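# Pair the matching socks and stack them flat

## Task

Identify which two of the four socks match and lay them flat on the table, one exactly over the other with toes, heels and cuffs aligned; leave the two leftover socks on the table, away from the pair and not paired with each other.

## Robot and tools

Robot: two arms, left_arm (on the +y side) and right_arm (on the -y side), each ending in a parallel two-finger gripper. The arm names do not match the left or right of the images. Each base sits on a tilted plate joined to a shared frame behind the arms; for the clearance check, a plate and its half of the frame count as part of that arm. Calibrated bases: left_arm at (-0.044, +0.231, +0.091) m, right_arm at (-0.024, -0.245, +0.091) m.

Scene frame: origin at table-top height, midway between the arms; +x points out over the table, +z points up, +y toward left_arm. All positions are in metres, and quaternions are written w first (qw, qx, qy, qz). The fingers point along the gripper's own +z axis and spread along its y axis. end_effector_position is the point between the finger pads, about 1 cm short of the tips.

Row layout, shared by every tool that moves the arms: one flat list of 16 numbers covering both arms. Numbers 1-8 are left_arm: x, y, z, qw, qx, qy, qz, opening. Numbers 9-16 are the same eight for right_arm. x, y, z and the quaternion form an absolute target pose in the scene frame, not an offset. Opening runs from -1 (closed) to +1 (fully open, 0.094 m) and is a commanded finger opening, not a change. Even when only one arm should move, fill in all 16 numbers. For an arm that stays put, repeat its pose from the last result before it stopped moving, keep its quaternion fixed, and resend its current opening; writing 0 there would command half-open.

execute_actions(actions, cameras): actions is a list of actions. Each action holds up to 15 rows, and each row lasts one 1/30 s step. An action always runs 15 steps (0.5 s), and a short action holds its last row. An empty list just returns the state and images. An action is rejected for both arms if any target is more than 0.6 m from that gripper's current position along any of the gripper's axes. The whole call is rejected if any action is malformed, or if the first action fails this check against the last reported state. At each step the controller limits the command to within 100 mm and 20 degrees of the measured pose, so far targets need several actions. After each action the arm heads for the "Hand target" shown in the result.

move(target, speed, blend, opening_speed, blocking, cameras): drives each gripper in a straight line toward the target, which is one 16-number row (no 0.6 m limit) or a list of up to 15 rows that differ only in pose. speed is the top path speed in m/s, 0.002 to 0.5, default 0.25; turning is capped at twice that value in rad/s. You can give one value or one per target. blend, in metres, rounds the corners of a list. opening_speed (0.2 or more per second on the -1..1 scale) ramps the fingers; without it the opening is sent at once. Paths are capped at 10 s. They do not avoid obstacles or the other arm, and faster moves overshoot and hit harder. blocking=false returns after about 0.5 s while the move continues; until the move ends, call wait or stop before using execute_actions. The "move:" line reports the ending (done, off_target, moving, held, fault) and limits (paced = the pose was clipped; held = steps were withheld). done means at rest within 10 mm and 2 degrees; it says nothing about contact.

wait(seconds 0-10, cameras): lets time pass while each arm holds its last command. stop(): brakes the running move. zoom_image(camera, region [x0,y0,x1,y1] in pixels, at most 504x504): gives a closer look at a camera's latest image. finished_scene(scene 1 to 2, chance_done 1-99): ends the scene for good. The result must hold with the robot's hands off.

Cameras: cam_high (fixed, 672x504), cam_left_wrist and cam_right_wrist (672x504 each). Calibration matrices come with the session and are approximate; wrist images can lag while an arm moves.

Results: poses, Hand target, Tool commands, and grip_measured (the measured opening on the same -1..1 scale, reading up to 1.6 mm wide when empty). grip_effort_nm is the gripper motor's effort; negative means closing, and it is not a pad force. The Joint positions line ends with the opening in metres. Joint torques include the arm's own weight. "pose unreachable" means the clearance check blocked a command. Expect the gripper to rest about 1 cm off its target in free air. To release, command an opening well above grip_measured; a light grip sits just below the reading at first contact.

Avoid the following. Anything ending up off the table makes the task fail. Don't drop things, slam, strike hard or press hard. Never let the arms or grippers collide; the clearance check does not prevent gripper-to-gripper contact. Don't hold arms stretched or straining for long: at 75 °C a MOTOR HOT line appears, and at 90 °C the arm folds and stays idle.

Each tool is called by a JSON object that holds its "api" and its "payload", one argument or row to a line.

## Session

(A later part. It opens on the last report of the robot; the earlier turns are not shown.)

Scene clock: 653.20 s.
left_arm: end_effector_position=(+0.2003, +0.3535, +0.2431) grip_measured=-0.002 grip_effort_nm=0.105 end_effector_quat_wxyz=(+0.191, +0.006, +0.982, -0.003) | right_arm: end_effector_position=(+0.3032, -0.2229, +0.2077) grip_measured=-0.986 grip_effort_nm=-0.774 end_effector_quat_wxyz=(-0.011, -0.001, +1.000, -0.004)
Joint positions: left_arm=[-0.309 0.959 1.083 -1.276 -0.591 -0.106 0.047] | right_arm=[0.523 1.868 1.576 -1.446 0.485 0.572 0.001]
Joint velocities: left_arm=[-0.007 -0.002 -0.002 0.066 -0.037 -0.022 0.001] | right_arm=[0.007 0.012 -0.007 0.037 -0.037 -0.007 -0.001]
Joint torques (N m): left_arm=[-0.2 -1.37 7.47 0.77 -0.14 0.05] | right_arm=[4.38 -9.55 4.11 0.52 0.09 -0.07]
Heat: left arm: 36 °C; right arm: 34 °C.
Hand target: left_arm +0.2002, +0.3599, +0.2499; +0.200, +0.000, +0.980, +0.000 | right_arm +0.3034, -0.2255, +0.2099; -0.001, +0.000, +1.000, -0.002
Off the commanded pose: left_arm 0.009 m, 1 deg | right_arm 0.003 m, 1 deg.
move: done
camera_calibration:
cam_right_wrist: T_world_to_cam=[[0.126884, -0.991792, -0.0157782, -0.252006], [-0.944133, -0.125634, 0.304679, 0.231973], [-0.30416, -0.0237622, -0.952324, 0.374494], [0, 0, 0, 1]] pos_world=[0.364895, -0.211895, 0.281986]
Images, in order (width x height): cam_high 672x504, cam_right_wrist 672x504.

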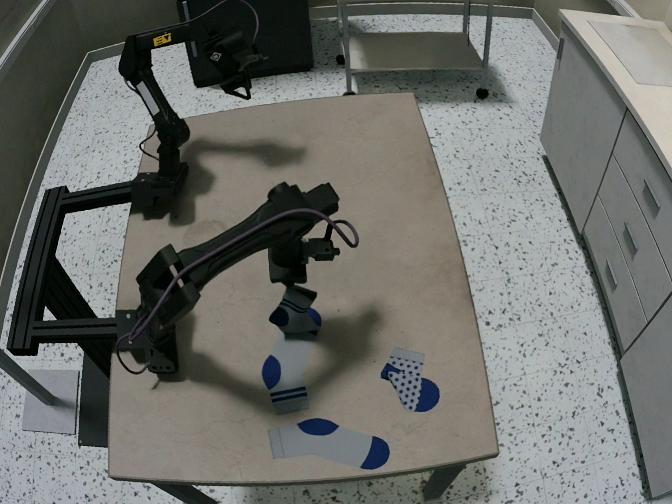

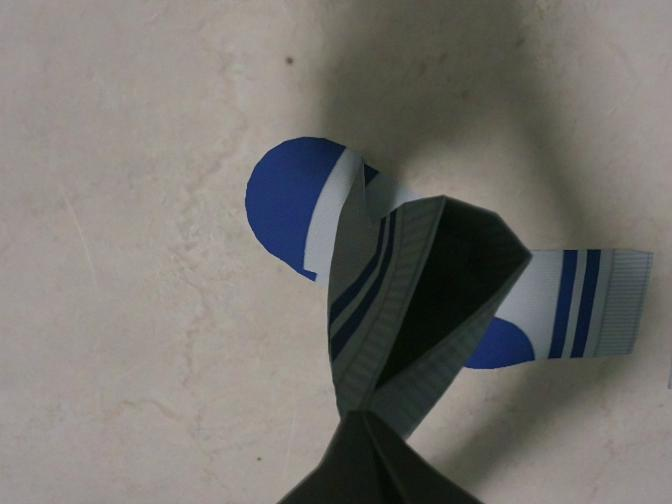

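{"api": "move", "payload": {
  "target": [
    [0.2,0.36,0.25,0.2,0,0.98,0,0,0.297,-0.27,0.18,0,0,1,0,-1],
    [0.2,0.36,0.25,0.2,0,0.98,0,0,0.285,-0.33,0.135,0,0,1,0,-1],
    [0.2,0.36,0.25,0.2,0,0.98,0,0,0.275,-0.37,0.085,0,0,1,0,-1],
    [0.2,0.36,0.25,0.2,0,0.98,0,0,0.265,-0.403,0.03,0,0,1,0,-1]
  ],
  "speed": 0.09,
  "blend": 0.01,
  "cameras": ["cam_right_wrist","cam_high"]
}}

{"api": "zoom_image", "payload": {
  "camera": "cam_high",
  "region": [180, 230, 400, 450]
}}

Scene clock: 662.37 s.
left_arm: end_effector_position=(+0.2003, +0.3535, +0.2431) grip_measured=-0.002 grip_effort_nm=0.095 end_effector_quat_wxyz=(+0.191, +0.006, +0.982, -0.003) | right_arm: end_effector_position=(+0.2682, -0.4134, +0.0373) grip_measured=-0.986 grip_effort_nm=-0.769 end_effector_quat_wxyz=(+0.000, +0.007, +1.000, -0.014)
Joint positions: left_arm=[-0.309 0.959 1.083 -1.276 -0.591 -0.106 0.047] | right_arm=[-0.283 1.587 0.971 -0.661 0.455 -0.331 0.001]
Joint velocities: left_arm=[0.012 0.007 -0.012 -0.037 -0.007 -0.007 0] | right_arm=[0.012 0.012 -0.017 -0.022 0.007 -0.022 -0.001]
Joint torques (N m): left_arm=[-0.43 -1.42 7.47 0.77 -0.08 0.06] | right_arm=[2.69 -6.45 3.41 0.59 -0.1 -0.08]
Heat: left arm: 36 °C; right arm: 34 °C.
Hand target: left_arm +0.2002, +0.3599, +0.2499; +0.200, +0.000, +0.980, +0.000 | right_arm +0.2648, -0.4074, +0.0296; -0.006, +0.000, +1.000, -0.007
Off the commanded pose: left_arm 0.009 m, 1 deg | right_arm 0.013 m, 2 deg.
move: off_target (right_arm)
camera_calibration:
cam_right_wrist: T_world_to_cam=[[0.111608, -0.993726, 0.00723789, -0.436772], [-0.952762, -0.104931, 0.285015, 0.238503], [-0.282467, -0.0387059, -0.958496, 0.185274], [0, 0, 0, 1]] pos_world=[0.328318, -0.401834, 0.112769]
Images, in order (width x height): cam_high 672x504, cam_right_wrist 672x504.

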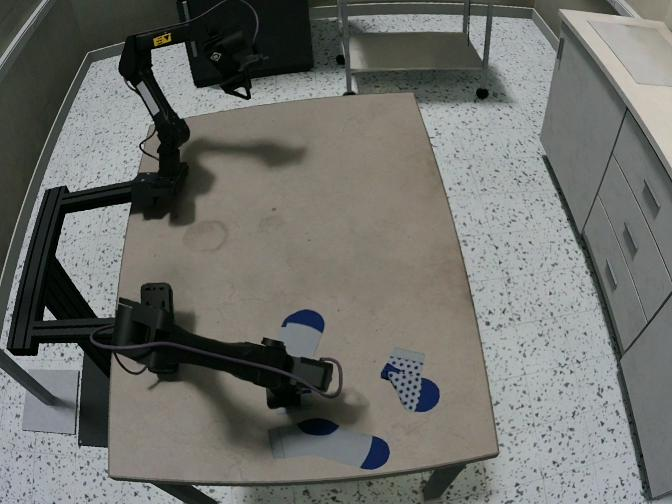

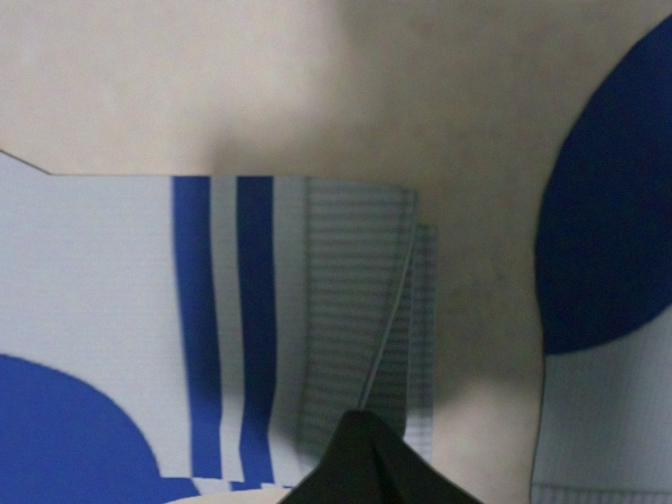

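Scaled by 2.291.

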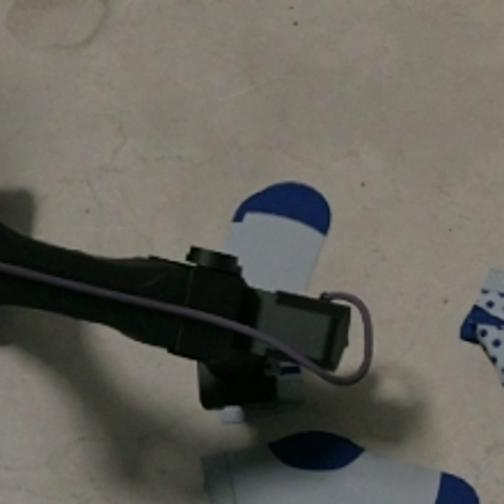

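{"api": "move", "payload": {
  "target": [0.2,0.36,0.25,0.2,0,0.98,0,0,0.255,-0.412,0.012,0,0,1,0,-1],
  "speed": 0.06,
  "cameras": ["cam_right_wrist"]
}}

{"api": "move", "payload": {
  "target": [0.2,0.36,0.25,0.2,0,0.98,0,0,0.255,-0.412,0.012,0,0,1,0,-0.5],
  "opening_speed": 1,
  "cameras": ["cam_right_wrist"]
}}

{"api": "move", "payload": {
  "target": [
    [0.2,0.36,0.25,0.2,0,0.98,0,0,0.255,-0.412,0.1,0,0,1,0,-0.5],
    [0.2,0.36,0.25,0.2,0,0.98,0,0,0.265,-0.25,0.31,0.2,0,0.98,0,-0.5]
  ],
  "speed": [0.12,0.25]
}}

{"api": "zoom_image", "payload": {
  "camera": "cam_right_wrist",
  "region": [220, 200, 620, 450]
}}

Scene clock: 669.83 s.
left_arm: end_effector_position=(+0.2003, +0.3535, +0.2431) grip_measured=-0.002 grip_effort_nm=0.100 end_effector_quat_wxyz=(+0.191, +0.006, +0.982, -0.003) | right_arm: end_effector_position=(+0.2581, -0.4178, +0.0190) grip_measured=-0.986 grip_effort_nm=-0.769 end_effector_quat_wxyz=(+0.004, +0.006, +1.000, -0.007)
Joint positions: left_arm=[-0.309 0.959 1.083 -1.276 -0.591 -0.106 0.047] | right_arm=[-0.344 1.587 0.906 -0.566 0.421 -0.401 0.001]
Joint velocities: left_arm=[-0.002 0.007 -0.007 -0.022 -0.022 -0.022 0] | right_arm=[-0.002 -0.007 0.007 -0.022 -0.066 0.081 0]
Joint torques (N m): left_arm=[-0.38 -1.36 7.34 0.79 -0.1 0.01] | right_arm=[2.41 -6.48 3.26 0.63 -0.1 -0.06]
Heat: left arm: 36 °C; right arm: 34 °C.
Hand target: left_arm +0.2002, +0.3599, +0.2499; +0.200, +0.000, +0.980, +0.000 | right_arm +0.2549, -0.4122, +0.0119; -0.001, +0.000, +1.000, +0.000
Off the commanded pose: left_arm 0.009 m, 1 deg | right_arm 0.010 m, 1 deg.
move: done
camera_calibration:
cam_right_wrist: T_world_to_cam=[[0.114976, -0.993355, -0.0051934, -0.440366], [-0.954679, -0.111942, 0.275783, 0.231339], [-0.274532, -0.0267505, -0.961206, 0.167672], [0, 0, 0, 1]] pos_world=[0.317518, -0.407058, 0.0950806]
Images, in order (width x height): cam_right_wrist 672x504.

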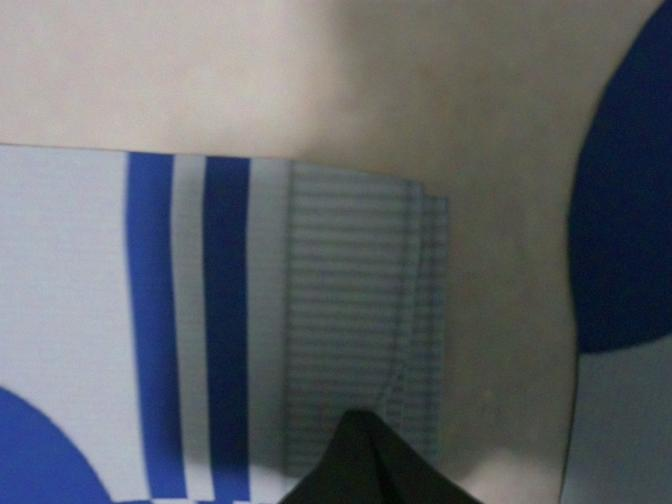

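Scene clock: 670.57 s.
left_arm: end_effector_position=(+0.2003, +0.3535, +0.2431) grip_measured=-0.002 grip_effort_nm=0.090 end_effector_quat_wxyz=(+0.191, +0.006, +0.982, -0.003) | right_arm: end_effector_position=(+0.2587, -0.4179, +0.0190) grip_measured=-0.502 grip_effort_nm=0.095 end_effector_quat_wxyz=(+0.005, +0.006, +1.000, -0.008)
Joint positions: left_arm=[-0.309 0.959 1.083 -1.276 -0.591 -0.106 0.047] | right_arm=[-0.344 1.587 0.906 -0.563 0.42 -0.401 0.023]
Joint velocities: left_arm=[-0.017 0.012 -0.012 0.051 -0.007 0.007 0] | right_arm=[0.017 -0.007 0.002 -0.037 -0.037 0.022 -0.001]
Joint torques (N m): left_arm=[-0.29 -1.43 7.32 0.77 -0.11 0.08] | right_arm=[2.47 -6.61 3.18 0.62 -0.1 -0.08]
Heat: left arm: 36 °C; right arm: 34 °C.
Hand target: left_arm +0.2002, +0.3599, +0.2499; +0.200, +0.000, +0.980, +0.000 | right_arm +0.2549, -0.4121, +0.0121; +0.000, +0.000, +1.000, +0.000
Off the commanded pose: left_arm 0.009 m, 1 deg | right_arm 0.010 m, 1 deg.
move: done
camera_calibration:
cam_right_wrist: T_world_to_cam=[[0.114321, -0.993433, -0.00463089, -0.440436], [-0.955455, -0.111224, 0.273378, 0.232466], [-0.272098, -0.0268281, -0.961895, 0.167198], [0, 0, 0, 1]] pos_world=[0.317955, -0.407202, 0.0952364]
Images, in order (width x height): cam_right_wrist 672x504.

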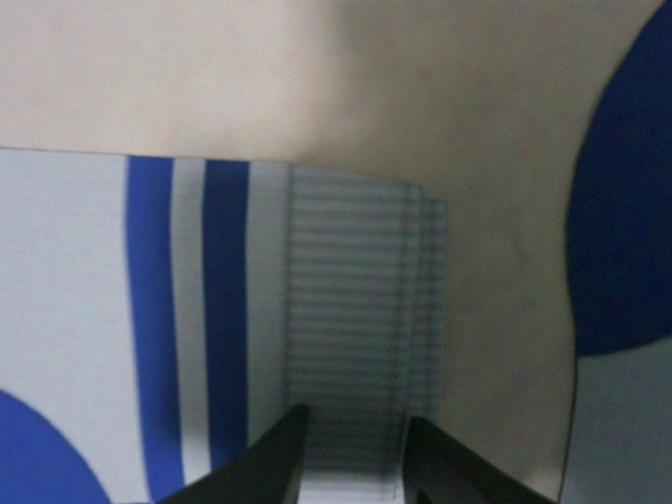

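Scene clock: 673.40 s.
left_arm: end_effector_position=(+0.2003, +0.3535, +0.2431) grip_measured=-0.002 grip_effort_nm=0.090 end_effector_quat_wxyz=(+0.191, +0.006, +0.982, -0.003) | right_arm: end_effector_position=(+0.2620, -0.2437, +0.3060) grip_measured=-0.502 grip_effort_nm=0.090 end_effector_quat_wxyz=(+0.201, +0.003, +0.979, +0.016)
Joint positions: left_arm=[-0.309 0.959 1.083 -1.276 -0.591 -0.106 0.047] | right_arm=[0.826 1.468 1.423 -1.453 0.696 0.702 0.023]
Joint velocities: left_arm=[0.002 -0.007 -0.012 -0.051 -0.037 -0.037 -0.001] | right_arm=[0.002 -0.017 -0.007 0.037 0.066 0.007 0.001]
Joint torques (N m): left_arm=[-0.51 -1.26 7.61 0.77 -0.1 0.04] | right_arm=[3.11 -1.83 7.62 0.77 0.29 0.09]
Heat: left arm: 36 °C; right arm: 34 °C.
Hand target: left_arm +0.2002, +0.3599, +0.2499; +0.200, +0.000, +0.980, +0.000 | right_arm +0.2637, -0.2457, +0.3125; +0.207, +0.005, +0.978, +0.013
Off the commanded pose: left_arm 0.009 m, 1 deg | right_arm 0.008 m, 2 deg.
move: done
camera_calibration:
cam_left_wrist: T_world_to_cam=[[0.0968712, -0.99403, 0.0502037, 0.321227], [-0.98668, -0.102533, -0.126294, 0.307934], [0.130688, -0.0373007, -0.990722, 0.314522], [0, 0, 0, 1]] pos_world=[0.231611, 0.362615, 0.334367]
cam_right_wrist: T_world_to_cam=[[0.1254, -0.992106, -0.00114682, -0.270019], [-0.985044, -0.124369, -0.11925, 0.301185], [0.118166, 0.0160836, -0.992864, 0.366483], [0, 0, 0, 1]] pos_world=[0.287235, -0.236324, 0.399475]

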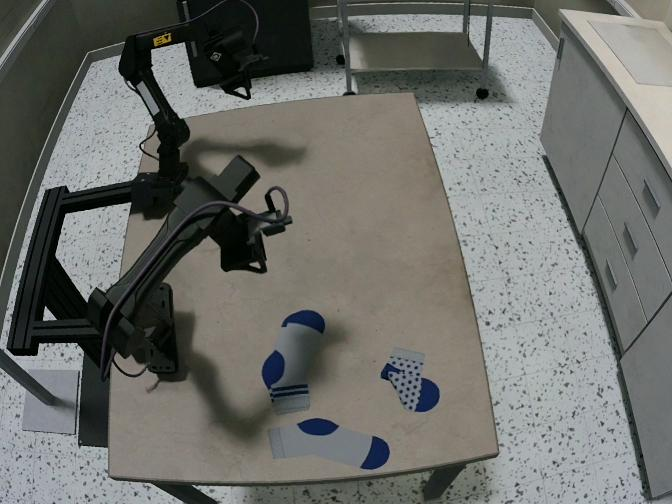

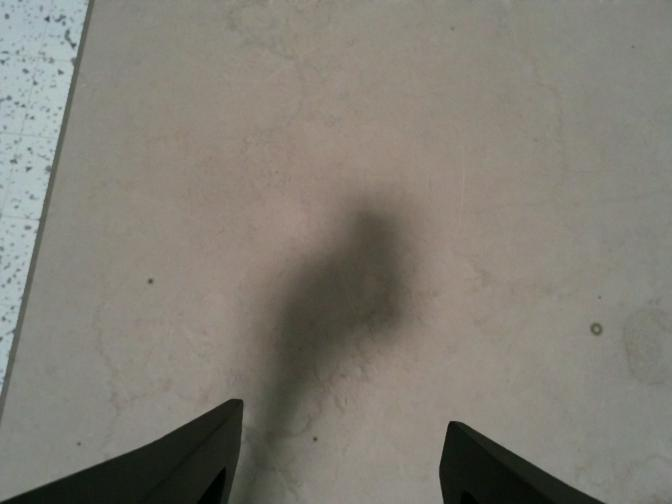

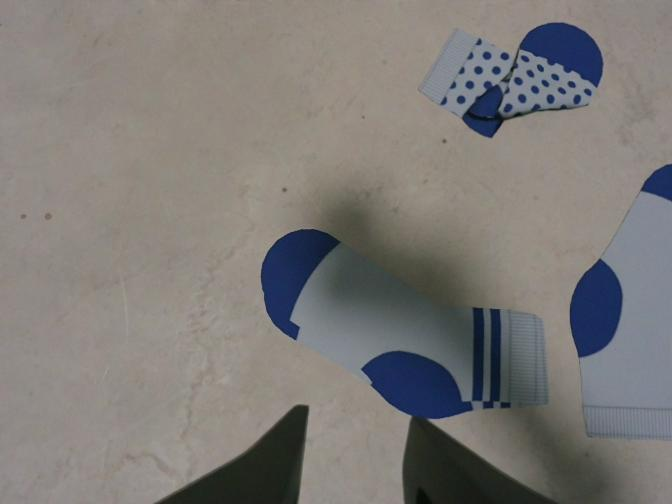

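Scaled by 1.260.

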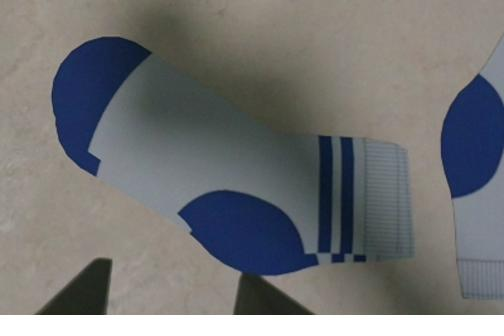

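{"api": "finished_scene", "payload": {
  "scene": 1,
  "chance_done": 82
}}

The scene is finished: the task was done.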